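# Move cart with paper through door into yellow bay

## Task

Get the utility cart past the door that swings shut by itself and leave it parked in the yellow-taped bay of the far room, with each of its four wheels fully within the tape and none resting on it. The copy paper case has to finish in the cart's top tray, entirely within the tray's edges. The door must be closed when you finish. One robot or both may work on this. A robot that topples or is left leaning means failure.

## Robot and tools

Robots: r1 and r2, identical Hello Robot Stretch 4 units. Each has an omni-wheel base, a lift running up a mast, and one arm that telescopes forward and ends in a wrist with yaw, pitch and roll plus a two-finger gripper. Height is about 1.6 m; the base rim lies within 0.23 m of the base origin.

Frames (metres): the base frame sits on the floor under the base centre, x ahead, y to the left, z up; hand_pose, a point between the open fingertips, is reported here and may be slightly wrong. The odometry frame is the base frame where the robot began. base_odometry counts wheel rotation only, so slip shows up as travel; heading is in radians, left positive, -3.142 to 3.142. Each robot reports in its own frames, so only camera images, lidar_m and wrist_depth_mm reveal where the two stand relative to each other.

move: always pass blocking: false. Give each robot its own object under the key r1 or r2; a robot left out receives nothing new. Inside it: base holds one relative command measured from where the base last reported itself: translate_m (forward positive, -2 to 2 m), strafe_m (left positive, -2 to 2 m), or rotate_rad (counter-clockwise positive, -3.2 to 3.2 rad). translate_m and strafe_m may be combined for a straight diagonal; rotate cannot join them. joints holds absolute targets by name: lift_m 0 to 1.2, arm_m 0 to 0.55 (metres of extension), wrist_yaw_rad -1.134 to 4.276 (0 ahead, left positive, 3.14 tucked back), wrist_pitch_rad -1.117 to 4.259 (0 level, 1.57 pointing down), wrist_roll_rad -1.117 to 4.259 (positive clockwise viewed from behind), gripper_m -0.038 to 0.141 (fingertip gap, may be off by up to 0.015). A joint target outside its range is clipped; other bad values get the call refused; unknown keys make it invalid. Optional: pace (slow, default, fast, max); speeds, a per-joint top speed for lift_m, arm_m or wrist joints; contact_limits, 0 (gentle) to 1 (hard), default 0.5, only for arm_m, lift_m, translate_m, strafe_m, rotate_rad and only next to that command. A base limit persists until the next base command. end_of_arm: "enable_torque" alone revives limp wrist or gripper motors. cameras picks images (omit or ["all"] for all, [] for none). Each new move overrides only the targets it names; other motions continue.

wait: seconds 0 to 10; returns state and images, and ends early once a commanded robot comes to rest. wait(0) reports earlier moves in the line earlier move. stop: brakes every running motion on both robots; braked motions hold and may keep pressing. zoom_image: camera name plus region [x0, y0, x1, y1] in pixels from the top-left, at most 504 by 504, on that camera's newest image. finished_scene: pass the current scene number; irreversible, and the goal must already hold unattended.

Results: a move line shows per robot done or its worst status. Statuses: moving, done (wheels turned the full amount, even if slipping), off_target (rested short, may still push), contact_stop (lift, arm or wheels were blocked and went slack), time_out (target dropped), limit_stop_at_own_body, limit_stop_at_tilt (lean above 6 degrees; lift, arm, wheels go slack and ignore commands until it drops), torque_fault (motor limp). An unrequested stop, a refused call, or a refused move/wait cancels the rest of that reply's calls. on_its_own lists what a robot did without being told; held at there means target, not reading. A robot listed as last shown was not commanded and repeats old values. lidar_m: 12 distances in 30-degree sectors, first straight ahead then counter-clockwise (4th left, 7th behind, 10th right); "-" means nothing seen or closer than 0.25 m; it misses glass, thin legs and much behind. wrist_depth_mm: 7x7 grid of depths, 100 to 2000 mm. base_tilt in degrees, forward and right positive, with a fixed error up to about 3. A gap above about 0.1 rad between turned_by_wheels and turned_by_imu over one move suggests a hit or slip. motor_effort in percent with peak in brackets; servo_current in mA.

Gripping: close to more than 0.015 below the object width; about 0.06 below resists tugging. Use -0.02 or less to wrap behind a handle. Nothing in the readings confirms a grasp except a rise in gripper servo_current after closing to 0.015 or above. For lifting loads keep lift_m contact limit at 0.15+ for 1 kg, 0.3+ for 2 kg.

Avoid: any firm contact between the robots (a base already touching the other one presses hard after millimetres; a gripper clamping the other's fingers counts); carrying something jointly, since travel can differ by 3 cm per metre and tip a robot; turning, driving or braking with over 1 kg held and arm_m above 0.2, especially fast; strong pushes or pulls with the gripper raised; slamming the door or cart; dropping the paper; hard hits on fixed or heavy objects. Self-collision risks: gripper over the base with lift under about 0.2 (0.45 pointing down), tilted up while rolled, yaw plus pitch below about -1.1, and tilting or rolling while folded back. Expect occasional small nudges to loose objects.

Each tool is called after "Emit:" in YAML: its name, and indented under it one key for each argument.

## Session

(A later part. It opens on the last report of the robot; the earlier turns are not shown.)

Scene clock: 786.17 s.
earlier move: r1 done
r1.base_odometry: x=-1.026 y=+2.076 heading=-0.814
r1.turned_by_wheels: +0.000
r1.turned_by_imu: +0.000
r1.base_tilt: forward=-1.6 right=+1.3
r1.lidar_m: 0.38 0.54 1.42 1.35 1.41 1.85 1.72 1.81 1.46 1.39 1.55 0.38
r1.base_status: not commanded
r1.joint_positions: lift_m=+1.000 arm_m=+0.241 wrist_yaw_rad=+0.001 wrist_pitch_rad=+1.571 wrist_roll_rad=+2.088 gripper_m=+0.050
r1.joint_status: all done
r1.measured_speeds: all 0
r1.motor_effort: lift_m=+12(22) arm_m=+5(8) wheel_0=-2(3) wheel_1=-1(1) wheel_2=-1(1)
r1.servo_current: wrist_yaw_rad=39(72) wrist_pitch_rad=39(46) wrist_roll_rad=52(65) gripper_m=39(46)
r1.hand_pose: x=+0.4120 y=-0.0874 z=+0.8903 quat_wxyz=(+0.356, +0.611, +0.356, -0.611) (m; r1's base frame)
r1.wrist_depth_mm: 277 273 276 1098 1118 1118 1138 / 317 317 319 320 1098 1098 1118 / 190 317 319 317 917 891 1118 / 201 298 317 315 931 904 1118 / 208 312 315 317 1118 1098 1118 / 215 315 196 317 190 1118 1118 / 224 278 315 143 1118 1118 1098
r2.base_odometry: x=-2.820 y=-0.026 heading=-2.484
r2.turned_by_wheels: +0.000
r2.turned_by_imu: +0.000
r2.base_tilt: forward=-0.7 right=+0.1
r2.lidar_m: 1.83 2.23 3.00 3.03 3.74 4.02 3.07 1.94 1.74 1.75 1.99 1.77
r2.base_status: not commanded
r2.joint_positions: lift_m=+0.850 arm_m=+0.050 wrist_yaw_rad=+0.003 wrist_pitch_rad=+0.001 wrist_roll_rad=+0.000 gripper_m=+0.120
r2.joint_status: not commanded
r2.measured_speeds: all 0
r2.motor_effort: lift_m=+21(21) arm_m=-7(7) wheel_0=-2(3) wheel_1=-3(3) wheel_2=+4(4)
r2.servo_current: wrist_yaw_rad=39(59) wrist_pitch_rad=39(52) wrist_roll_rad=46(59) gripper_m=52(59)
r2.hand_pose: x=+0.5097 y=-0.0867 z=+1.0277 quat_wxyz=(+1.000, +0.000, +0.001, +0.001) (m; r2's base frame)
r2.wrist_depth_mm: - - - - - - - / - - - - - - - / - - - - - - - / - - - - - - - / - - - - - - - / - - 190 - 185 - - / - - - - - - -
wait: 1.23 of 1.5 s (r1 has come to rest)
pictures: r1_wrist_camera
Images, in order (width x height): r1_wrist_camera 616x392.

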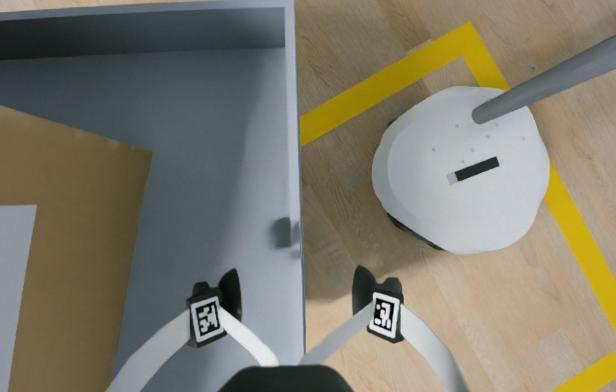

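Good. Lower, grip, pull.

Emit:
move:
  r1: {"joints":{"lift_m":0.918},"speeds":{"lift_m":0.15},"contact_limits":{"lift_m":0.2}}
  blocking: false
  cameras: []

Emit:
wait:
  seconds: 0.6
  cameras: []

Emit:
move:
  r1: {"joints":{"gripper_m":-0.035}}
  blocking: false
  cameras: []

Emit:
wait:
  seconds: 1.2
  cameras: ["r1_wrist_camera"]

Emit:
move:
  r1: {"base":{"translate_m":-0.22,"strafe_m":0.28},"pace":"slow","contact_limits":{"translate_m":0.6}}
  blocking: false
  cameras: []

Emit:
wait:
  seconds: 5
  cameras: ["r1_wrist_camera","r1_head_left_camera","r1_head_right_camera"]

Scene clock: 796.03 s.
move: r1 moving
r1.base_odometry: x=-1.026 y=+2.076 heading=-0.814
r1.turned_by_wheels: +0.000
r1.turned_by_imu: -0.001
r1.base_tilt: forward=-1.6 right=+1.2
r1.lidar_m: 0.39 0.52 1.42 1.35 1.41 1.84 1.71 1.79 1.49 1.39 1.55 0.36
r1.base_status: not commanded
r1.joint_positions: lift_m=+0.962 arm_m=+0.241 wrist_yaw_rad=+0.001 wrist_pitch_rad=+1.571 wrist_roll_rad=+2.088 gripper_m=+0.050
r1.joint_status: lift_m moving
r1.measured_speeds: translate_m=+0.000 strafe_m=+0.000 rotate_rad=+0.000 lift_m=-0.146 arm_m=+0.000 wrist_yaw_rad=+0.000 wrist_pitch_rad=+0.000 wrist_roll_rad=+0.000
r1.motor_effort: lift_m=+11(13) arm_m=+4(5) wheel_0=-2(2) wheel_1=-1(1) wheel_2=-1(1)
r1.servo_current: wrist_yaw_rad=26(59) wrist_pitch_rad=39(46) wrist_roll_rad=46(65) gripper_m=39(46)
r1.contact_limits: lift_m 0.2
r1.hand_pose: x=+0.4120 y=-0.0874 z=+0.8523 quat_wxyz=(+0.356, +0.611, +0.356, -0.611) (m; r1's base frame)
r1.wrist_depth_mm: 278 272 278 1078 1078 1078 1078 / 283 285 283 283 1078 878 866 / 191 282 285 286 878 866 1078 / 201 283 283 286 891 854 1078 / 208 283 283 283 1060 878 1078 / 215 283 196 286 190 1078 1078 / 224 276 282 143 1060 1078 1060
r2: as last shown
r2.turned_by_imu: +0.001
r2.lidar_m: 1.83 2.20 3.00 3.01 3.73 4.01 3.08 1.93 1.74 1.76 1.98 1.79
r2.motor_effort: lift_m=+21(21) arm_m=-7(7) wheel_0=-2(2) wheel_1=-2(3) wheel_2=+4(4)
r2.servo_current: wrist_yaw_rad=52(59) wrist_pitch_rad=39(46) wrist_roll_rad=39(59) gripper_m=59(59)
r2.wrist_depth_mm: - - - - - - - / - - - - - - - / - - - - - - - / - - - - - - - / - - - - - - - / - - 189 - 186 - - / - - - - - - -
pictures: none
No camera images: "cameras" was empty.

Scene clock: 796.63 s.
earlier move: r1 moving
r1.base_odometry: x=-1.026 y=+2.076 heading=-0.814
r1.turned_by_wheels: +0.000
r1.turned_by_imu: +0.000
r1.base_tilt: forward=-1.6 right=+1.3
r1.lidar_m: 0.40 0.53 1.42 1.33 1.42 1.84 1.72 1.81 1.49 1.40 1.52 0.38
r1.base_status: not commanded
r1.joint_positions: lift_m=+0.919 arm_m=+0.241 wrist_yaw_rad=+0.001 wrist_pitch_rad=+1.570 wrist_roll_rad=+2.088 gripper_m=+0.050
r1.joint_status: lift_m moving
r1.measured_speeds: all 0
r1.motor_effort: lift_m=+7(13) arm_m=+4(5) wheel_0=-2(2) wheel_1=-1(1) wheel_2=-1(1)
r1.servo_current: wrist_yaw_rad=39(59) wrist_pitch_rad=46(52) wrist_roll_rad=52(65) gripper_m=39(46)
r1.contact_limits: lift_m 0.2
r1.hand_pose: x=+0.4120 y=-0.0874 z=+0.8087 quat_wxyz=(+0.356, +0.611, +0.356, -0.611) (m; r1's base frame)
r1.wrist_depth_mm: 239 239 239 1008 1025 1025 991 / 239 239 239 239 1025 820 809 / 191 239 239 239 866 831 798 / 200 239 240 239 878 820 820 / 204 238 238 240 1025 1008 1025 / 211 239 195 240 190 1008 1025 / 218 240 240 143 1025 1042 1025
r2.base_odometry: x=-2.820 y=-0.026 heading=-2.484
r2.turned_by_wheels: +0.000
r2.turned_by_imu: +0.000
r2.base_tilt: forward=-0.7 right=+0.1
r2.lidar_m: 1.83 2.25 2.99 3.04 3.69 4.01 3.07 1.94 1.74 1.76 1.99 1.79
r2.base_status: not commanded
r2.joint_positions: lift_m=+0.850 arm_m=+0.050 wrist_yaw_rad=+0.003 wrist_pitch_rad=+0.001 wrist_roll_rad=+0.000 gripper_m=+0.120
r2.joint_status: not commanded
r2.measured_speeds: all 0
r2.motor_effort: lift_m=+20(21) arm_m=-7(7) wheel_0=-2(3) wheel_1=-3(3) wheel_2=+4(4)
r2.servo_current: wrist_yaw_rad=59(59) wrist_pitch_rad=46(46) wrist_roll_rad=39(59) gripper_m=39(59)
r2.hand_pose: x=+0.5097 y=-0.0867 z=+1.0277 quat_wxyz=(+1.000, +0.000, +0.001, +0.001) (m; r2's base frame)
r2.wrist_depth_mm: - - - - - - - / - - - - - - - / - - - - - - - / - - - - - - - / - - - - - - - / - - 190 - 185 - - / - - - - - - -
wait: 0.60 s; no rest
pictures: none
No camera images: "cameras" was empty.

Scene clock: 797.13 s.
earlier move: r1 done
move: r1 moving
r1.base_odometry: x=-1.026 y=+2.076 heading=-0.814
r1.turned_by_wheels: +0.000
r1.turned_by_imu: +0.000
r1.base_tilt: forward=-1.6 right=+1.3
r1.lidar_m: 0.40 0.56 1.44 1.35 1.42 1.81 1.72 1.79 1.47 1.38 1.53 0.38
r1.base_status: not commanded
r1.joint_positions: lift_m=+0.919 arm_m=+0.241 wrist_yaw_rad=+0.001 wrist_pitch_rad=+1.568 wrist_roll_rad=+2.088 gripper_m=+0.031
r1.joint_status: gripper_m moving; the others done
r1.measured_speeds: translate_m=+0.000 strafe_m=+0.000 rotate_rad=+0.000 lift_m=+0.000 arm_m=+0.000 wrist_yaw_rad=+0.000 wrist_pitch_rad=-0.014 wrist_roll_rad=+0.000
r1.motor_effort: lift_m=+8(8) arm_m=+4(5) wheel_0=-2(2) wheel_1=-1(1) wheel_2=-1(1)
r1.servo_current: wrist_yaw_rad=52(59) wrist_pitch_rad=39(46) wrist_roll_rad=39(65) gripper_m=124(124)
r1.contact_limits: lift_m 0.2
r1.hand_pose: x=+0.4128 y=-0.0874 z=+0.8087 quat_wxyz=(+0.356, +0.612, +0.355, -0.610) (m; r1's base frame)
r1.wrist_depth_mm: 239 239 237 239 1025 1008 1025 / 239 239 238 239 1025 820 809 / 186 240 239 238 878 820 809 / 203 240 239 239 976 809 809 / 198 240 240 237 1008 1025 1042 / 206 239 205 238 191 1025 1025 / 213 240 240 160 1025 1042 1008
r2: as last shown
r2.base_tilt: forward=-0.7 right=+0.0
r2.lidar_m: 1.83 2.24 3.00 3.04 3.69 4.01 3.10 1.93 1.73 1.76 1.99 1.80
r2.motor_effort: lift_m=+21(21) arm_m=-7(7) wheel_0=-2(2) wheel_1=-3(3) wheel_2=+4(4)
r2.servo_current: wrist_yaw_rad=39(59) wrist_pitch_rad=33(46) wrist_roll_rad=46(59) gripper_m=52(59)
pictures: none
No camera images: "cameras" was empty.

Scene clock: 798.20 s.
earlier move: r1 done
r1.base_odometry: x=-1.026 y=+2.076 heading=-0.814
r1.turned_by_wheels: +0.000
r1.turned_by_imu: +0.000
r1.base_tilt: forward=-1.5 right=+1.3
r1.lidar_m: 0.40 0.56 1.42 1.35 1.39 1.84 1.73 1.78 1.49 1.42 1.56 0.37
r1.base_status: not commanded
r1.joint_positions: lift_m=+0.918 arm_m=+0.241 wrist_yaw_rad=+0.001 wrist_pitch_rad=+1.568 wrist_roll_rad=+2.088 gripper_m=-0.034
r1.joint_status: all done
r1.measured_speeds: all 0
r1.motor_effort: lift_m=+15(15) arm_m=+4(5) wheel_0=-2(3) wheel_1=-1(1) wheel_2=-1(1)
r1.servo_current: wrist_yaw_rad=46(59) wrist_pitch_rad=39(52) wrist_roll_rad=39(65) gripper_m=78(150)
r1.contact_limits: lift_m 0.2
r1.hand_pose: x=+0.4128 y=-0.0874 z=+0.8081 quat_wxyz=(+0.356, +0.612, +0.355, -0.610) (m; r1's base frame)
r1.wrist_depth_mm: 232 234 235 1025 1042 1042 1025 / 233 234 234 234 1025 820 820 / 190 234 234 235 842 820 809 / 201 234 235 235 842 809 809 / 208 233 235 235 1025 820 1025 / 208 235 188 189 180 1025 1042 / 224 150 234 164 1042 1042 1025
r2.base_odometry: x=-2.820 y=-0.026 heading=-2.484
r2.turned_by_wheels: +0.000
r2.turned_by_imu: +0.000
r2.base_tilt: forward=-0.6 right=+0.0
r2.lidar_m: 1.81 2.22 3.00 3.03 3.71 4.00 3.09 1.95 1.73 1.77 2.00 1.79
r2.base_status: not commanded
r2.joint_positions: lift_m=+0.850 arm_m=+0.050 wrist_yaw_rad=+0.003 wrist_pitch_rad=+0.001 wrist_roll_rad=+0.000 gripper_m=+0.120
r2.joint_status: not commanded
r2.measured_speeds: all 0
r2.motor_effort: lift_m=+21(21) arm_m=-7(7) wheel_0=-3(3) wheel_1=-3(3) wheel_2=+4(4)
r2.servo_current: wrist_yaw_rad=39(59) wrist_pitch_rad=39(46) wrist_roll_rad=26(59) gripper_m=52(59)
r2.hand_pose: x=+0.5097 y=-0.0867 z=+1.0277 quat_wxyz=(+1.000, +0.000, +0.001, +0.001) (m; r2's base frame)
r2.wrist_depth_mm: - - - - - - - / - - - - - - - / - - - - - - - / - - - - - - - / - - - - - - - / - - 190 - 185 - - / - - - - - - -
wait: 1.07 of 1.2 s (r1 has come to rest)
pictures: r1_wrist_camera
Images, in order (width x height): r1_wrist_camera 616x392.

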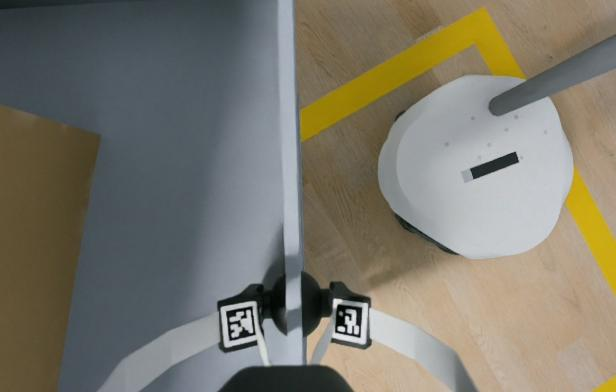

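Scene clock: 798.70 s.
move: r1 moving
r1.base_odometry: x=-1.024 y=+2.088 heading=-0.815
r1.turned_by_wheels: +0.000
r1.turned_by_imu: -0.001
r1.base_tilt: forward=-1.5 right=+1.3
r1.lidar_m: 0.41 0.53 1.41 1.33 1.38 1.84 1.71 1.80 1.47 1.42 1.56 0.39
r1.base_status: translate_m moving; strafe_m moving
r1.joint_positions: lift_m=+0.918 arm_m=+0.241 wrist_yaw_rad=+0.001 wrist_pitch_rad=+1.568 wrist_roll_rad=+2.088 gripper_m=-0.034
r1.joint_status: not commanded
r1.measured_speeds: translate_m=-0.030 strafe_m=+0.039 rotate_rad=-0.001 lift_m=+0.000 arm_m=+0.000 wrist_yaw_rad=+0.000 wrist_pitch_rad=-0.001 wrist_roll_rad=+0.000
r1.motor_effort: lift_m=+15(15) arm_m=+3(4) wheel_0=-11(11) wheel_1=+2(5) wheel_2=+3(4)
r1.servo_current: wrist_yaw_rad=52(52) wrist_pitch_rad=33(46) wrist_roll_rad=39(65) gripper_m=78(85)
r1.contact_limits: lift_m 0.2; translate_m 0.6
r1.hand_pose: x=+0.4128 y=-0.0874 z=+0.8081 quat_wxyz=(+0.356, +0.612, +0.355, -0.610) (m; r1's base frame)
r1.wrist_depth_mm: 236 236 236 1025 1025 1025 1008 / 236 236 236 168 1008 820 661 / 199 236 236 1025 878 798 820 / 205 236 236 1025 891 809 809 / 214 236 236 1008 1008 842 1042 / 225 236 187 183 1025 1025 1008 / 224 150 235 178 171 1042 1025
r2: as last shown
r2.base_tilt: forward=-0.7 right=+0.0
r2.lidar_m: 1.82 2.24 3.00 3.04 3.73 4.00 3.07 1.93 1.73 1.76 1.97 1.80
r2.motor_effort: lift_m=+21(21) arm_m=-7(7) wheel_0=-2(3) wheel_1=-3(3) wheel_2=+4(4)
r2.servo_current: wrist_yaw_rad=39(52) wrist_pitch_rad=33(46) wrist_roll_rad=46(52) gripper_m=52(59)
r2.wrist_depth_mm: - - - - - - - / - - - - - - - / - - - - - - - / - - - - - - - / - - - - - - - / - - 189 - 186 - - / - - - - - - -
pictures: none
No camera images: "cameras" was empty.

Scene clock: 803.03 s.
earlier move: r1 done
r1.base_odometry: x=-0.974 y=+2.428 heading=-0.813
r1.turned_by_wheels: +0.001
r1.turned_by_imu: +0.002
r1.base_tilt: forward=-1.6 right=+1.3
r1.lidar_m: 0.42 0.51 1.13 1.07 1.14 1.55 1.50 1.57 1.79 1.70 1.84 0.40
r1.base_status: done
r1.joint_positions: lift_m=+0.918 arm_m=+0.241 wrist_yaw_rad=+0.003 wrist_pitch_rad=+1.556 wrist_roll_rad=+2.088 gripper_m=-0.034
r1.joint_status: not commanded
r1.measured_speeds: all 0
r1.motor_effort: lift_m=+15(15) arm_m=-3(4) wheel_0=-1(18) wheel_1=+3(5) wheel_2=+9(12)
r1.servo_current: wrist_yaw_rad=46(72) wrist_pitch_rad=72(85) wrist_roll_rad=52(72) gripper_m=72(85)
r1.contact_limits: lift_m 0.2; translate_m 0.6
r1.hand_pose: x=+0.4164 y=-0.0874 z=+0.8082 quat_wxyz=(+0.359, +0.615, +0.354, -0.606) (m; r1's base frame)
r1.wrist_depth_mm: 1008 1025 1042 1008 1025 1008 1025 / 1025 1025 1008 1008 1025 809 788 / 204 223 236 1025 1025 798 809 / 239 236 236 1025 1025 809 798 / 239 238 237 1025 1025 1025 1008 / 199 240 211 183 1025 1008 1008 / 199 151 237 167 157 - 1008
r2.base_odometry: x=-2.820 y=-0.026 heading=-2.484
r2.turned_by_wheels: +0.000
r2.turned_by_imu: +0.001
r2.base_tilt: forward=-0.6 right=+0.1
r2.lidar_m: 1.83 2.24 3.00 3.04 3.75 3.99 3.08 1.90 1.73 1.74 2.03 1.80
r2.base_status: not commanded
r2.joint_positions: lift_m=+0.850 arm_m=+0.050 wrist_yaw_rad=+0.003 wrist_pitch_rad=+0.001 wrist_roll_rad=+0.000 gripper_m=+0.120
r2.joint_status: not commanded
r2.measured_speeds: all 0
r2.motor_effort: lift_m=+21(21) arm_m=-7(7) wheel_0=-2(3) wheel_1=-3(3) wheel_2=+3(4)
r2.servo_current: wrist_yaw_rad=59(59) wrist_pitch_rad=46(52) wrist_roll_rad=33(59) gripper_m=46(59)
r2.hand_pose: x=+0.5097 y=-0.0867 z=+1.0277 quat_wxyz=(+1.000, +0.000, +0.001, +0.001) (m; r2's base frame)
r2.wrist_depth_mm: - - - - - - - / - - - - - - - / - - - - - - - / - - - - - - - / - - - - - - - / - - 190 - 185 - - / - - - - - - -
wait: 4.33 of 5 s (r1 has come to rest)
pictures: r1_head_left_camera, r1_head_right_camera, r1_wrist_camera
Images, in order (width x height): r1_head_left_camera 420x672, r1_head_right_camera 420x672, r1_wrist_camera 616x392.

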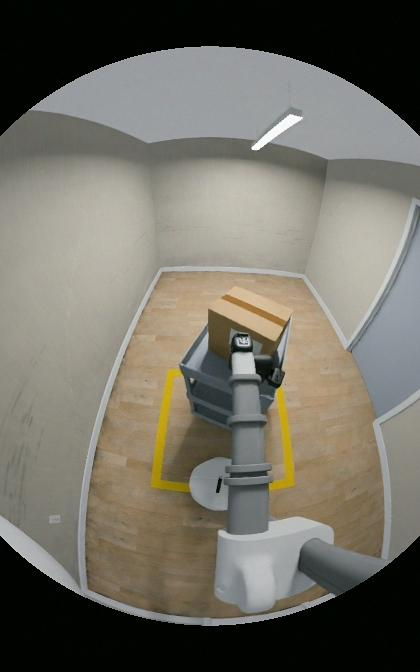

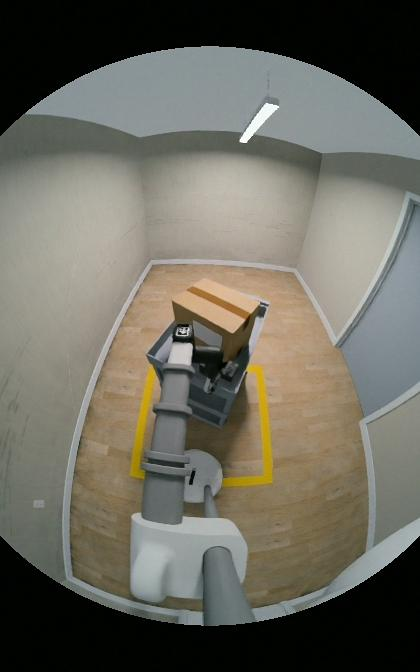

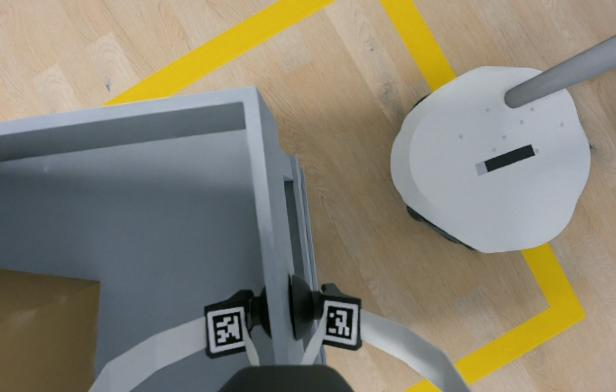

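Emit:
move:
  r1: {"base":{"translate_m":-0.2,"strafe_m":0.07},"pace":"slow","contact_limits":{"translate_m":0.6}}
  blocking: false
  cameras: []

Emit:
wait:
  seconds: 3.2
  cameras: ["r1_wrist_camera","r1_head_left_camera","r1_head_right_camera"]

Emit:
zoom_image:
  camera: "r1_head_right_camera"
  region: [80, 240, 320, 500]

Emit:
zoom_image:
  camera: "r1_head_left_camera"
  region: [100, 240, 340, 500]

Scene clock: 813.80 s.
move: r1 moving
r1.base_odometry: x=-0.979 y=+2.440 heading=-0.813
r1.turned_by_wheels: +0.000
r1.turned_by_imu: +0.000
r1.base_tilt: forward=-1.6 right=+1.3
r1.lidar_m: 0.41 0.53 1.14 1.07 1.11 1.52 1.50 1.56 1.80 1.70 1.86 0.41
r1.base_status: translate_m moving; strafe_m moving
r1.joint_positions: lift_m=+0.918 arm_m=+0.241 wrist_yaw_rad=+0.003 wrist_pitch_rad=+1.555 wrist_roll_rad=+2.088 gripper_m=-0.034
r1.joint_status: not commanded
r1.measured_speeds: translate_m=-0.048 strafe_m=+0.018 rotate_rad=+0.002 lift_m=+0.000 arm_m=+0.000 wrist_yaw_rad=+0.005 wrist_pitch_rad=-0.014 wrist_roll_rad=+0.000
r1.motor_effort: lift_m=+15(15) arm_m=-4(4) wheel_0=-10(10) wheel_1=-3(5) wheel_2=+11(13)
r1.servo_current: wrist_yaw_rad=46(65) wrist_pitch_rad=85(85) wrist_roll_rad=46(65) gripper_m=65(72)
r1.contact_limits: lift_m 0.2; translate_m 0.6
r1.hand_pose: x=+0.4167 y=-0.0874 z=+0.8082 quat_wxyz=(+0.359, +0.615, +0.354, -0.606) (m; r1's base frame)
r1.wrist_depth_mm: 1025 1025 1025 991 1008 1008 1008 / 1042 1025 1025 1025 991 809 798 / 219 213 206 1025 1042 809 798 / 240 239 238 1025 1025 798 809 / 241 238 238 1025 1042 1008 1008 / 210 240 186 187 1025 1025 1008 / 209 156 239 176 148 - 1025
r2: as last shown
r2.turned_by_imu: +0.002
r2.base_tilt: forward=-0.7 right=+0.1
r2.lidar_m: 1.82 2.22 3.00 3.04 3.72 4.01 3.06 1.91 1.74 1.76 2.03 1.80
r2.motor_effort: lift_m=+21(21) arm_m=-7(7) wheel_0=-2(3) wheel_1=-3(3) wheel_2=+4(4)
r2.servo_current: wrist_yaw_rad=46(65) wrist_pitch_rad=39(46) wrist_roll_rad=46(52) gripper_m=52(52)
pictures: none
No camera images: "cameras" was empty.

Scene clock: 816.63 s.
earlier move: r1 done
r1.base_odometry: x=-1.060 y=+2.621 heading=-0.813
r1.turned_by_wheels: +0.000
r1.turned_by_imu: +0.001
r1.base_tilt: forward=-1.6 right=+1.2
r1.lidar_m: 0.42 0.50 1.05 0.99 1.06 1.40 1.32 1.37 1.86 1.75 1.81 0.50
r1.base_status: done
r1.joint_positions: lift_m=+0.918 arm_m=+0.241 wrist_yaw_rad=+0.003 wrist_pitch_rad=+1.563 wrist_roll_rad=+2.088 gripper_m=-0.034
r1.joint_status: not commanded
r1.measured_speeds: all 0
r1.motor_effort: lift_m=+15(15) arm_m=-4(4) wheel_0=+0(10) wheel_1=-1(7) wheel_2=+7(14)
r1.servo_current: wrist_yaw_rad=59(72) wrist_pitch_rad=59(98) wrist_roll_rad=52(65) gripper_m=65(72)
r1.contact_limits: lift_m 0.2; translate_m 0.6
r1.hand_pose: x=+0.4144 y=-0.0874 z=+0.8081 quat_wxyz=(+0.358, +0.613, +0.355, -0.608) (m; r1's base frame)
r1.wrist_depth_mm: 1042 1042 1025 1025 1008 1008 1025 / 1042 1025 1008 1042 1025 809 809 / 1008 1025 1042 1025 878 809 809 / 1042 1008 1008 1025 991 820 820 / - 218 211 1025 1025 946 1008 / 191 188 180 187 179 1025 1025 / 239 153 238 167 177 1042 1025
r2.base_odometry: x=-2.820 y=-0.026 heading=-2.484
r2.turned_by_wheels: +0.000
r2.turned_by_imu: +0.000
r2.base_tilt: forward=-0.7 right=+0.1
r2.lidar_m: 1.81 2.27 3.00 2.99 3.70 4.02 3.10 1.94 1.73 1.75 1.98 1.78
r2.base_status: not commanded
r2.joint_positions: lift_m=+0.850 arm_m=+0.050 wrist_yaw_rad=+0.003 wrist_pitch_rad=+0.001 wrist_roll_rad=+0.000 gripper_m=+0.120
r2.joint_status: not commanded
r2.measured_speeds: all 0
r2.motor_effort: lift_m=+21(21) arm_m=-7(7) wheel_0=-2(3) wheel_1=-2(3) wheel_2=+4(4)
r2.servo_current: wrist_yaw_rad=46(65) wrist_pitch_rad=39(46) wrist_roll_rad=52(59) gripper_m=52(59)
r2.hand_pose: x=+0.5097 y=-0.0867 z=+1.0277 quat_wxyz=(+1.000, +0.000, +0.001, +0.001) (m; r2's base frame)
r2.wrist_depth_mm: - - - - - - - / - - - - - - - / - - - - - - - / - - - - - - - / - - - - - - - / - - 189 - 185 - - / - - - - - - -
wait: 2.83 of 3.2 s (r1 has come to rest)
pictures: r1_head_left_camera, r1_head_right_camera, r1_wrist_camera
Images, in order (width x height): r1_head_left_camera 420x672, r1_head_right_camera 420x672, r1_wrist_camera 616x392.

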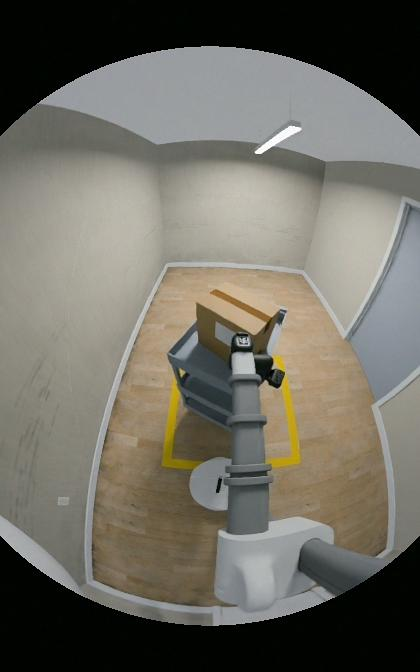

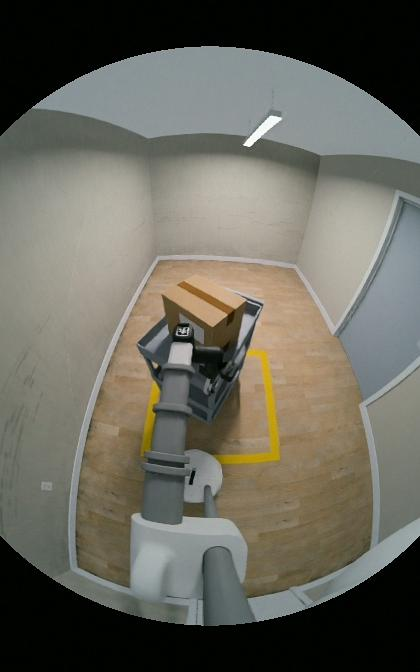

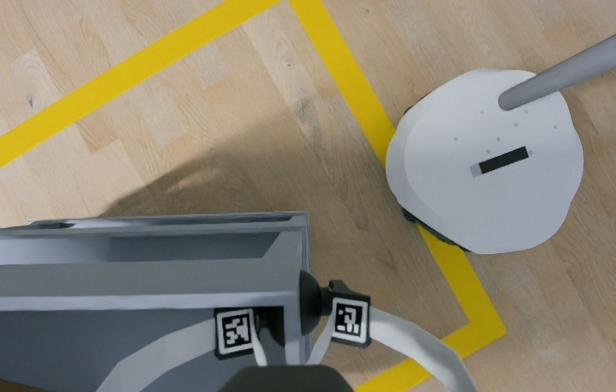

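Scaled by 1.938 from the camera's 420x672 image, which has a finer 600x960 frame.

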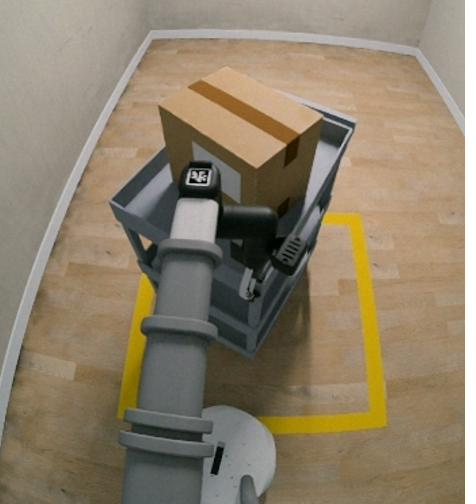

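Scaled by 1.938 from the camera's 420x672 image, which has a finer 600x960 frame.

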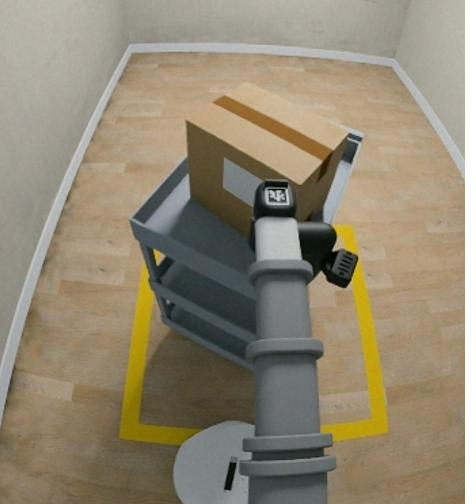

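Emit:
move:
  r1: {"base":{"translate_m":-0.1,"strafe_m":-0.03},"pace":"slow","contact_limits":{"translate_m":0.6}}
  blocking: false
  cameras: []

Emit:
wait:
  seconds: 2.5
  cameras: ["r1_wrist_camera"]

Emit:
move:
  r1: {"joints":{"gripper_m":0.05}}
  blocking: false
  cameras: []

Emit:
wait:
  seconds: 0.8
  cameras: ["r1_wrist_camera"]

Emit:
move:
  r1: {"joints":{"lift_m":1.16}}
  blocking: false
  cameras: []

Emit:
wait:
  seconds: 1.5
  cameras: ["r1_wrist_camera","r1_head_left_camera","r1_head_right_camera"]

Emit:
zoom_image:
  camera: "r1_head_right_camera"
  region: [80, 240, 320, 500]

Emit:
zoom_image:
  camera: "r1_head_left_camera"
  region: [100, 240, 340, 500]

Scene clock: 850.37 s.
move: r1 moving
r1.base_odometry: x=-1.071 y=+2.627 heading=-0.812
r1.turned_by_wheels: +0.001
r1.turned_by_imu: -0.001
r1.base_tilt: forward=-1.5 right=+1.2
r1.lidar_m: 0.40 0.56 1.07 1.01 1.03 1.39 1.30 1.35 1.84 1.76 1.83 0.48
r1.base_status: translate_m moving; strafe_m moving
r1.joint_positions: lift_m=+0.918 arm_m=+0.241 wrist_yaw_rad=+0.003 wrist_pitch_rad=+1.559 wrist_roll_rad=+2.088 gripper_m=-0.034
r1.joint_status: not commanded
r1.measured_speeds: translate_m=-0.048 strafe_m=-0.015 rotate_rad=+0.001 lift_m=+0.000 arm_m=+0.000 wrist_yaw_rad=+0.000 wrist_pitch_rad=-0.023 wrist_roll_rad=+0.000
r1.motor_effort: lift_m=+15(15) arm_m=-4(4) wheel_0=-1(3) wheel_1=-7(7) wheel_2=+14(14)
r1.servo_current: wrist_yaw_rad=59(59) wrist_pitch_rad=59(59) wrist_roll_rad=52(72) gripper_m=72(78)
r1.contact_limits: lift_m 0.2; translate_m 0.6
r1.hand_pose: x=+0.4155 y=-0.0874 z=+0.8081 quat_wxyz=(+0.359, +0.614, +0.354, -0.607) (m; r1's base frame)
r1.wrist_depth_mm: 1008 1025 1008 1025 1025 1008 991 / 1008 1025 1025 1025 1008 798 798 / 1025 1025 1008 1008 976 798 798 / 1025 1042 1025 1025 1008 798 809 / - 224 219 1042 1008 1025 1025 / 197 195 171 186 1042 1008 1008 / 240 157 239 167 156 1008 1025
r2: as last shown
r2.turned_by_imu: +0.005
r2.base_tilt: forward=-0.6 right=+0.0
r2.lidar_m: 1.83 2.25 2.98 3.02 3.72 4.01 3.06 1.91 1.74 1.75 2.00 1.80
r2.motor_effort: lift_m=+21(21) arm_m=-7(7) wheel_0=-2(3) wheel_1=-3(3) wheel_2=+4(4)
r2.servo_current: wrist_yaw_rad=52(52) wrist_pitch_rad=39(46) wrist_roll_rad=33(52) gripper_m=46(59)
r2.wrist_depth_mm: - - - - - - - / - - - - - - - / - - - - - - - / - - - - - - - / - - - - - - - / - - 190 - 186 - - / - - - - - - -
pictures: none
No camera images: "cameras" was empty.

Scene clock: 852.13 s.
earlier move: r1 done
r1.base_odometry: x=-1.150 y=+2.673 heading=-0.812
r1.turned_by_wheels: +0.000
r1.turned_by_imu: +0.000
r1.base_tilt: forward=-1.6 right=+1.2
r1.lidar_m: 0.40 0.48 1.07 1.03 1.08 1.29 1.21 1.26 1.79 1.72 1.81 2.45
r1.base_status: done
r1.joint_positions: lift_m=+0.918 arm_m=+0.241 wrist_yaw_rad=+0.003 wrist_pitch_rad=+1.569 wrist_roll_rad=+2.088 gripper_m=-0.034
r1.joint_status: not commanded
r1.measured_speeds: all 0
r1.motor_effort: lift_m=+15(15) arm_m=-4(4) wheel_0=+5(6) wheel_1=-2(7) wheel_2=+7(16)
r1.servo_current: wrist_yaw_rad=46(65) wrist_pitch_rad=39(78) wrist_roll_rad=39(72) gripper_m=72(78)
r1.contact_limits: lift_m 0.2; translate_m 0.6
r1.hand_pose: x=+0.4126 y=-0.0874 z=+0.8081 quat_wxyz=(+0.357, +0.611, +0.356, -0.610) (m; r1's base frame)
r1.wrist_depth_mm: 1025 1025 1025 1008 1025 1025 1025 / 1008 1025 1025 1025 1025 809 809 / 1008 1025 1025 1025 854 820 809 / 1008 1025 1008 1008 891 798 831 / 1025 1008 - 530 1025 842 1042 / 207 192 178 195 179 1025 1025 / 236 236 183 152 1025 137 1025
r2.base_odometry: x=-2.820 y=-0.026 heading=-2.484
r2.turned_by_wheels: +0.000
r2.turned_by_imu: +0.000
r2.base_tilt: forward=-0.7 right=+0.0
r2.lidar_m: 1.81 2.22 3.00 3.04 3.73 4.00 3.06 1.93 1.74 1.76 2.01 1.80
r2.base_status: not commanded
r2.joint_positions: lift_m=+0.850 arm_m=+0.050 wrist_yaw_rad=+0.003 wrist_pitch_rad=+0.001 wrist_roll_rad=+0.000 gripper_m=+0.120
r2.joint_status: not commanded
r2.measured_speeds: all 0
r2.motor_effort: lift_m=+21(21) arm_m=-7(7) wheel_0=-2(3) wheel_1=-3(3) wheel_2=+4(4)
r2.servo_current: wrist_yaw_rad=46(59) wrist_pitch_rad=46(46) wrist_roll_rad=52(59) gripper_m=52(59)
r2.hand_pose: x=+0.5097 y=-0.0867 z=+1.0277 quat_wxyz=(+1.000, +0.000, +0.001, +0.001) (m; r2's base frame)
r2.wrist_depth_mm: - - - - - - - / - - - - - - - / - - - - - - - / - - - - - - - / - - - - - - - / - - 189 - 185 - - / - - - - - - -
wait: 1.77 of 2.5 s (r1 has come to rest)
pictures: r1_wrist_camera
Images, in order (width x height): r1_wrist_camera 616x392.

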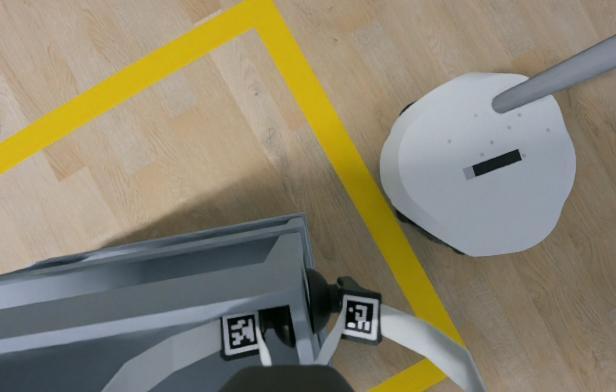

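Scene clock: 852.63 s.
move: r1 moving
r1.base_odometry: x=-1.150 y=+2.673 heading=-0.812
r1.turned_by_wheels: +0.000
r1.turned_by_imu: +0.000
r1.base_tilt: forward=-1.6 right=+1.3
r1.lidar_m: 0.39 0.48 1.10 1.02 1.09 1.30 1.21 1.28 1.80 1.73 1.79 2.47
r1.base_status: not commanded
r1.joint_positions: lift_m=+0.918 arm_m=+0.241 wrist_yaw_rad=+0.003 wrist_pitch_rad=+1.569 wrist_roll_rad=+2.088 gripper_m=-0.009
r1.joint_status: gripper_m moving
r1.measured_speeds: all 0
r1.motor_effort: lift_m=+15(15) arm_m=-4(4) wheel_0=+4(5) wheel_1=-2(2) wheel_2=+7(7)
r1.servo_current: wrist_yaw_rad=65(78) wrist_pitch_rad=46(46) wrist_roll_rad=46(52) gripper_m=59(72)
r1.contact_limits: lift_m 0.2; translate_m 0.6
r1.hand_pose: x=+0.4126 y=-0.0874 z=+0.8081 quat_wxyz=(+0.357, +0.611, +0.356, -0.610) (m; r1's base frame)
r1.wrist_depth_mm: 1025 1025 1008 1008 1042 1025 1025 / 1008 1025 1042 1025 1025 820 820 / 1008 1025 1025 1025 842 809 831 / 1025 1025 1025 1025 891 820 831 / 1025 1025 - 1025 1025 854 1042 / 207 191 175 200 182 1042 1008 / 236 236 180 166 177 1042 1008
r2: as last shown
r2.lidar_m: 1.82 2.24 3.02 3.01 3.71 4.01 3.08 1.92 1.74 1.75 1.97 1.78
r2.motor_effort: lift_m=+21(21) arm_m=-7(7) wheel_0=-2(3) wheel_1=-3(3) wheel_2=+3(4)
r2.servo_current: wrist_yaw_rad=52(52) wrist_pitch_rad=46(46) wrist_roll_rad=46(59) gripper_m=59(59)
r2.wrist_depth_mm: - - - - - - - / - - - - - - - / - - - - - - - / - - - - - - - / - - - - - - - / - - 190 - 185 - - / - - - - - - -
pictures: none
No camera images: "cameras" was empty.

Scene clock: 853.43 s.
earlier move: r1 moving
r1.base_odometry: x=-1.150 y=+2.673 heading=-0.812
r1.turned_by_wheels: +0.000
r1.turned_by_imu: +0.000
r1.base_tilt: forward=-1.6 right=+1.3
r1.lidar_m: 0.40 0.49 1.09 1.04 1.07 1.31 1.20 1.27 1.79 1.74 1.79 0.55
r1.base_status: not commanded
r1.joint_positions: lift_m=+0.918 arm_m=+0.241 wrist_yaw_rad=+0.003 wrist_pitch_rad=+1.569 wrist_roll_rad=+2.088 gripper_m=+0.050
r1.joint_status: gripper_m moving
r1.measured_speeds: all 0
r1.motor_effort: lift_m=+15(15) arm_m=-3(4) wheel_0=+5(5) wheel_1=-1(2) wheel_2=+7(7)
r1.servo_current: wrist_yaw_rad=46(78) wrist_pitch_rad=46(46) wrist_roll_rad=39(59) gripper_m=46(98)
r1.contact_limits: lift_m 0.2; translate_m 0.6
r1.hand_pose: x=+0.4126 y=-0.0874 z=+0.8081 quat_wxyz=(+0.357, +0.611, +0.356, -0.610) (m; r1's base frame)
r1.wrist_depth_mm: 1025 1042 1025 1025 1025 1008 1025 / 1008 1008 1008 991 1025 809 831 / 1008 1008 1025 1008 842 809 831 / 1025 1025 1025 1025 842 809 842 / 1008 1025 252 1025 1025 831 1042 / 200 193 181 180 191 1060 1042 / 236 236 191 151 1025 1025 1042
r2.base_odometry: x=-2.820 y=-0.026 heading=-2.484
r2.turned_by_wheels: +0.000
r2.turned_by_imu: +0.000
r2.base_tilt: forward=-0.7 right=+0.1
r2.lidar_m: 1.83 2.23 2.99 3.04 3.71 4.00 3.08 1.90 1.74 1.77 1.97 1.79
r2.base_status: not commanded
r2.joint_positions: lift_m=+0.850 arm_m=+0.050 wrist_yaw_rad=+0.003 wrist_pitch_rad=+0.001 wrist_roll_rad=+0.000 gripper_m=+0.120
r2.joint_status: not commanded
r2.measured_speeds: all 0
r2.motor_effort: lift_m=+21(21) arm_m=-7(7) wheel_0=-2(3) wheel_1=-3(3) wheel_2=+4(4)
r2.servo_current: wrist_yaw_rad=59(59) wrist_pitch_rad=39(52) wrist_roll_rad=52(59) gripper_m=52(59)
r2.hand_pose: x=+0.5097 y=-0.0867 z=+1.0277 quat_wxyz=(+1.000, +0.000, +0.001, +0.001) (m; r2's base frame)
r2.wrist_depth_mm: - - - - - - - / - - - - - - - / - - - - - - - / - - - - - - - / - - - - - - - / - - 189 - 185 - - / - - - - - - -
wait: 0.80 s; no rest
pictures: r1_wrist_camera
Images, in order (width x height): r1_wrist_camera 616x392.

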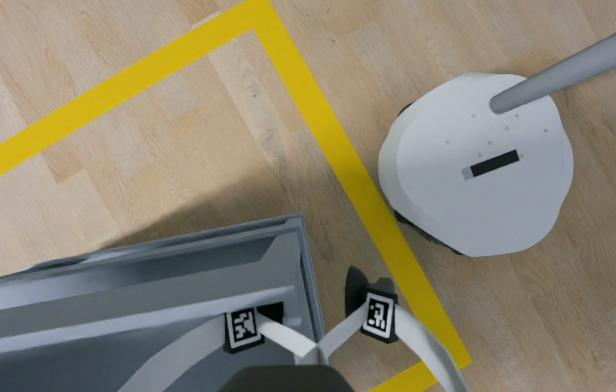

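Scene clock: 853.93 s.
earlier move: r1 done
move: r1 moving
r1.base_odometry: x=-1.150 y=+2.673 heading=-0.812
r1.turned_by_wheels: +0.000
r1.turned_by_imu: +0.000
r1.base_tilt: forward=-1.6 right=+1.3
r1.lidar_m: 0.39 0.47 1.10 1.03 1.08 1.27 1.22 1.27 1.77 1.72 1.81 0.55
r1.base_status: not commanded
r1.joint_positions: lift_m=+0.955 arm_m=+0.241 wrist_yaw_rad=+0.003 wrist_pitch_rad=+1.569 wrist_roll_rad=+2.088 gripper_m=+0.050
r1.joint_status: lift_m moving; the others done
r1.measured_speeds: translate_m=+0.000 strafe_m=+0.000 rotate_rad=+0.000 lift_m=+0.146 arm_m=+0.000 wrist_yaw_rad=+0.000 wrist_pitch_rad=+0.000 wrist_roll_rad=+0.000
r1.motor_effort: lift_m=+27(27) arm_m=-3(4) wheel_0=+4(5) wheel_1=-2(2) wheel_2=+6(7)
r1.servo_current: wrist_yaw_rad=59(65) wrist_pitch_rad=39(46) wrist_roll_rad=59(59) gripper_m=39(52)
r1.contact_limits: translate_m 0.6
r1.hand_pose: x=+0.4126 y=-0.0874 z=+0.8453 quat_wxyz=(+0.357, +0.611, +0.356, -0.610) (m; r1's base frame)
r1.wrist_depth_mm: 1060 1060 1078 1060 1060 1078 1060 / 1042 1078 1060 1042 1060 854 854 / 1060 1042 1042 1042 866 854 1042 / 1078 1042 1060 1078 878 842 1060 / 1042 1042 246 1060 1060 1042 1060 / 234 270 200 270 190 1060 1060 / 270 270 270 143 1060 1060 1078
r2: as last shown
r2.base_tilt: forward=-0.7 right=+0.0
r2.lidar_m: 1.79 2.24 3.00 3.04 3.70 4.00 3.07 1.93 1.74 1.74 2.00 1.79
r2.servo_current: wrist_yaw_rad=46(59) wrist_pitch_rad=46(46) wrist_roll_rad=46(52) gripper_m=52(52)
r2.wrist_depth_mm: - - - - - - - / - - - - - - - / - - - - - - - / - - - - - - - / - - - - - - - / - - 190 - 185 - - / - - - - - - -
pictures: none
No camera images: "cameras" was empty.

Scene clock: 855.43 s.
earlier move: r1 moving
r1.base_odometry: x=-1.150 y=+2.673 heading=-0.813
r1.turned_by_wheels: -0.001
r1.turned_by_imu: -0.001
r1.base_tilt: forward=-1.6 right=+1.3
r1.lidar_m: 0.38 0.49 1.08 1.03 1.09 1.28 1.22 1.27 1.78 1.75 1.81 0.55
r1.base_status: not commanded
r1.joint_positions: lift_m=+1.160 arm_m=+0.241 wrist_yaw_rad=+0.003 wrist_pitch_rad=+1.569 wrist_roll_rad=+2.088 gripper_m=+0.050
r1.joint_status: lift_m moving; the others done
r1.measured_speeds: all 0
r1.motor_effort: lift_m=+25(28) arm_m=-3(4) wheel_0=+2(5) wheel_1=+0(2) wheel_2=+1(7)
r1.servo_current: wrist_yaw_rad=46(72) wrist_pitch_rad=39(46) wrist_roll_rad=65(65) gripper_m=46(52)
r1.contact_limits: translate_m 0.6
r1.hand_pose: x=+0.4125 y=-0.0874 z=+1.0494 quat_wxyz=(+0.357, +0.611, +0.356, -0.610) (m; r1's base frame)
r1.wrist_depth_mm: 1255 1281 1281 1255 1255 1255 1281 / 1281 1281 1255 1255 1255 1229 1281 / 1255 1229 1255 1229 1042 1042 1255 / 1255 1229 1255 1255 1042 1042 1281 / 1255 1281 480 580 1255 1255 1255 / 466 473 195 477 190 1281 1281 / 342 322 399 154 1255 1281 1255
r2.base_odometry: x=-2.820 y=-0.026 heading=-2.484
r2.turned_by_wheels: +0.000
r2.turned_by_imu: +0.000
r2.base_tilt: forward=-0.7 right=+0.0
r2.lidar_m: 1.82 2.21 3.01 3.04 3.70 4.01 3.09 1.94 1.74 1.75 1.99 1.79
r2.base_status: not commanded
r2.joint_positions: lift_m=+0.850 arm_m=+0.050 wrist_yaw_rad=+0.003 wrist_pitch_rad=+0.001 wrist_roll_rad=+0.000 gripper_m=+0.120
r2.joint_status: not commanded
r2.measured_speeds: all 0
r2.motor_effort: lift_m=+20(21) arm_m=-7(7) wheel_0=-2(3) wheel_1=-3(3) wheel_2=+4(4)
r2.servo_current: wrist_yaw_rad=52(59) wrist_pitch_rad=39(46) wrist_roll_rad=46(59) gripper_m=52(59)
r2.hand_pose: x=+0.5097 y=-0.0867 z=+1.0277 quat_wxyz=(+1.000, +0.000, +0.001, +0.001) (m; r2's base frame)
r2.wrist_depth_mm: - - - - - - - / - - - - - - - / - - - - - - - / - - - - - - - / - - - - - - - / - - 189 - 185 - - / - - - - - - -
wait: 1.50 s; no rest
pictures: r1_head_left_camera, r1_head_right_camera, r1_wrist_camera
Images, in order (width x height): r1_head_left_camera 420x672, r1_head_right_camera 420x672, r1_wrist_camera 616x392.

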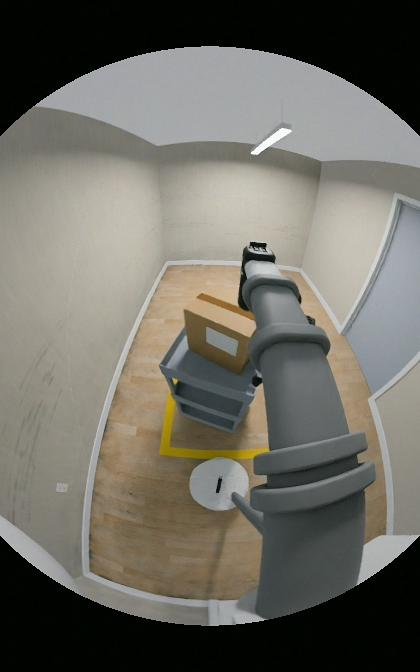

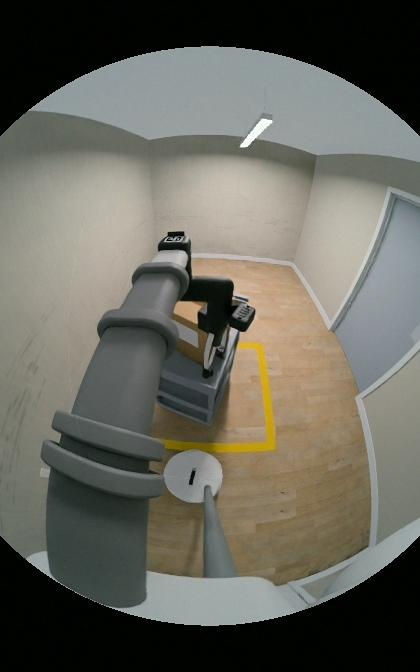

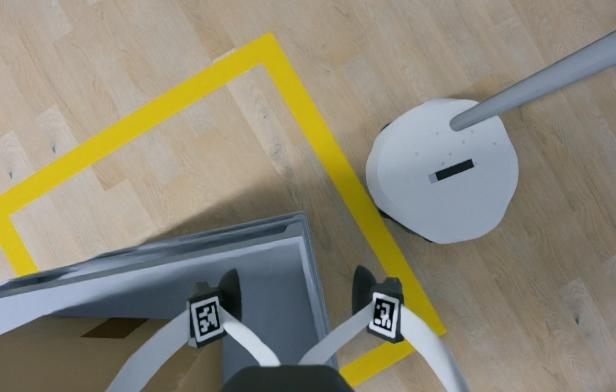

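Scaled by 1.938 from the camera's 420x672 image, which has a finer 600x960 frame.

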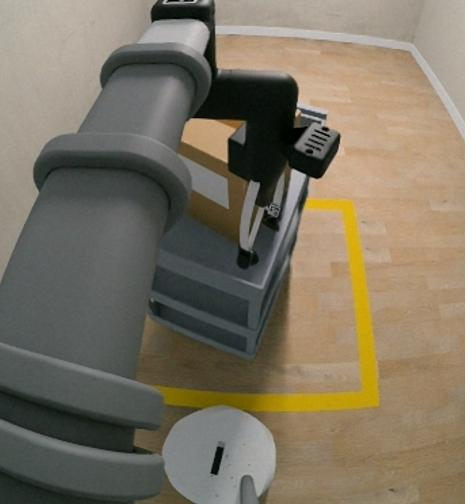

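Scaled by 1.938 from the camera's 420x672 image, which has a finer 600x960 frame.

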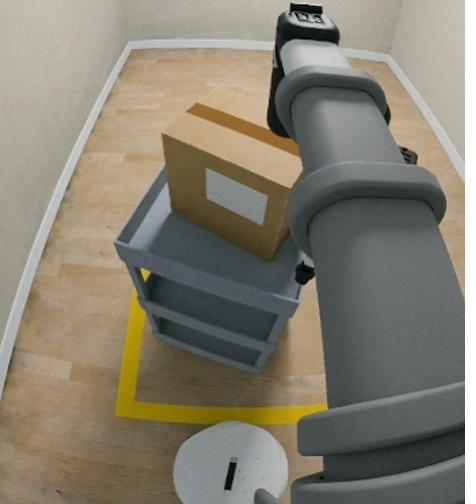

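Emit:
move:
  r1: {"base":{"strafe_m":0.15},"joints":{"wrist_roll_rad":1.87,"arm_m":0.285,"lift_m":1.1}}
  blocking: false
  cameras: []

Emit:
wait:
  seconds: 2
  cameras: ["r1_wrist_camera","r1_head_right_camera"]

Emit:
zoom_image:
  camera: "r1_head_right_camera"
  region: [80, 240, 320, 500]

Scene clock: 880.33 s.
earlier move: r1 done
move: r1 moving
r1.base_odometry: x=-1.124 y=+2.698 heading=-0.813
r1.turned_by_wheels: +0.000
r1.turned_by_imu: -0.001
r1.base_tilt: forward=-1.6 right=+1.3
r1.lidar_m: 0.41 0.48 1.04 1.00 1.03 1.28 1.19 1.27 1.78 1.77 1.86 0.41
r1.base_status: strafe_m moving
r1.joint_positions: lift_m=+1.123 arm_m=+0.280 wrist_yaw_rad=+0.002 wrist_pitch_rad=+1.569 wrist_roll_rad=+1.872 gripper_m=+0.050
r1.joint_status: lift_m moving; arm_m moving; wrist_roll_rad moving
r1.measured_speeds: translate_m=+0.001 strafe_m=+0.140 rotate_rad=-0.004 lift_m=-0.124 arm_m=+0.070 wrist_yaw_rad=+0.000 wrist_pitch_rad=+0.000 wrist_roll_rad=-0.008
r1.motor_effort: lift_m=+12(24) arm_m=+4(6) wheel_0=-10(12) wheel_1=+8(10) wheel_2=-1(1)
r1.servo_current: wrist_yaw_rad=52(72) wrist_pitch_rad=46(46) wrist_roll_rad=39(85) gripper_m=39(46)
r1.hand_pose: x=+0.4513 y=-0.0874 z=+1.0133 quat_wxyz=(+0.420, +0.569, +0.420, -0.569) (m; r1's base frame)
r1.wrist_depth_mm: 1229 1229 1255 1255 1255 1205 1255 / 1205 1229 1205 1229 1205 1255 1229 / 1205 1205 1255 1229 1255 1025 1229 / 1229 1229 1229 1229 1060 1008 1229 / 418 442 445 445 1229 1025 1229 / 271 303 195 442 190 1229 1205 / 199 196 445 143 1229 1229 1229
r2: as last shown
r2.turned_by_imu: +0.003
r2.lidar_m: 1.82 2.25 3.00 3.03 3.73 3.99 3.08 1.95 1.75 1.76 2.01 1.80
r2.motor_effort: lift_m=+21(21) arm_m=-7(7) wheel_0=-2(2) wheel_1=-3(3) wheel_2=+4(4)
r2.servo_current: wrist_yaw_rad=46(59) wrist_pitch_rad=39(46) wrist_roll_rad=59(59) gripper_m=52(59)
pictures: none
No camera images: "cameras" was empty.

Scene clock: 881.57 s.
earlier move: r1 done
r1.base_odometry: x=-1.042 y=+2.776 heading=-0.813
r1.turned_by_wheels: +0.000
r1.turned_by_imu: +0.001
r1.base_tilt: forward=-1.6 right=+1.3
r1.lidar_m: 0.43 0.54 0.92 0.88 0.93 1.27 1.22 1.27 1.77 1.89 1.97 0.42
r1.base_status: done
r1.joint_positions: lift_m=+1.100 arm_m=+0.285 wrist_yaw_rad=+0.002 wrist_pitch_rad=+1.569 wrist_roll_rad=+1.872 gripper_m=+0.050
r1.joint_status: all done
r1.measured_speeds: all 0
r1.motor_effort: lift_m=+13(24) arm_m=+5(7) wheel_0=+0(12) wheel_1=+0(10) wheel_2=+0(2)
r1.servo_current: wrist_yaw_rad=46(72) wrist_pitch_rad=39(52) wrist_roll_rad=52(85) gripper_m=39(46)
r1.hand_pose: x=+0.4564 y=-0.0874 z=+0.9903 quat_wxyz=(+0.420, +0.569, +0.420, -0.568) (m; r1's base frame)
r1.wrist_depth_mm: 1182 1205 1205 1229 1205 1182 1205 / 402 404 415 1182 1205 1205 1205 / 415 415 418 1182 1182 1008 1229 / 200 289 418 1205 1078 976 1205 / 200 307 418 1205 1205 991 1205 / 215 329 195 418 190 1205 1229 / 223 279 415 143 1205 1205 1205
r2.base_odometry: x=-2.820 y=-0.026 heading=-2.484
r2.turned_by_wheels: +0.000
r2.turned_by_imu: +0.000
r2.base_tilt: forward=-0.7 right=+0.1
r2.lidar_m: 1.78 2.25 3.01 3.04 3.72 4.01 3.10 1.92 1.72 1.75 2.01 1.80
r2.base_status: not commanded
r2.joint_positions: lift_m=+0.850 arm_m=+0.050 wrist_yaw_rad=+0.003 wrist_pitch_rad=+0.001 wrist_roll_rad=+0.000 gripper_m=+0.120
r2.joint_status: not commanded
r2.measured_speeds: all 0
r2.motor_effort: lift_m=+21(21) arm_m=-7(7) wheel_0=-2(3) wheel_1=-3(3) wheel_2=+4(4)
r2.servo_current: wrist_yaw_rad=52(65) wrist_pitch_rad=39(46) wrist_roll_rad=59(65) gripper_m=52(59)
r2.hand_pose: x=+0.5097 y=-0.0867 z=+1.0277 quat_wxyz=(+1.000, +0.000, +0.001, +0.001) (m; r2's base frame)
r2.wrist_depth_mm: - - - - - - - / - - - - - - - / - - - - - - - / - - - - - - - / - - - - - - - / - - 189 - 185 - - / - - - - - - -
wait: 1.23 of 2 s (r1 has come to rest)
pictures: r1_head_right_camera, r1_wrist_camera
Images, in order (width x height): r1_head_right_camera 420x672, r1_wrist_camera 616x392.

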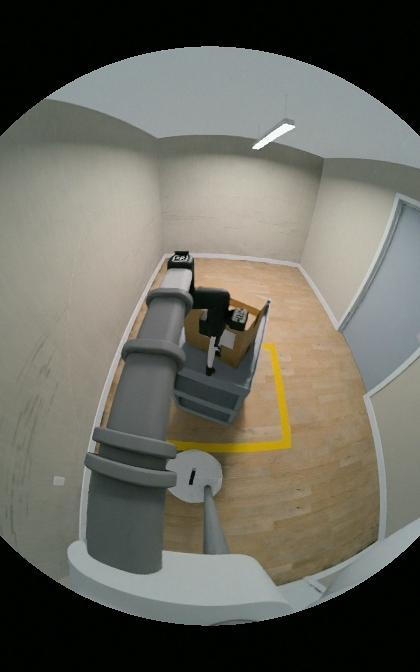

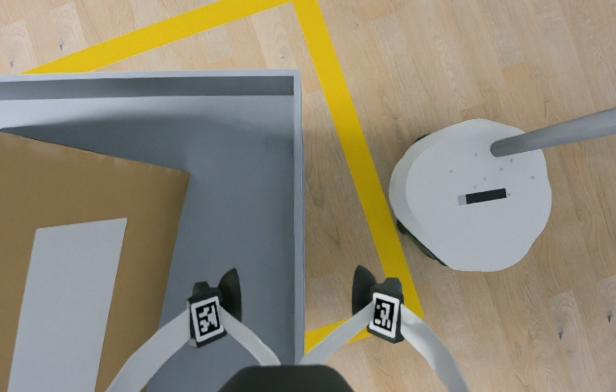

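Scaled by 1.938 from the camera's 420x672 image, which has a finer 600x960 frame.

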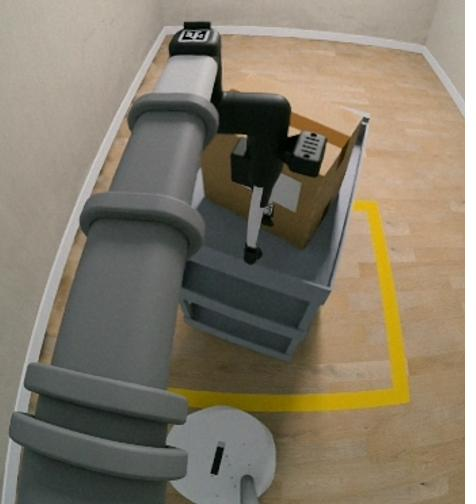

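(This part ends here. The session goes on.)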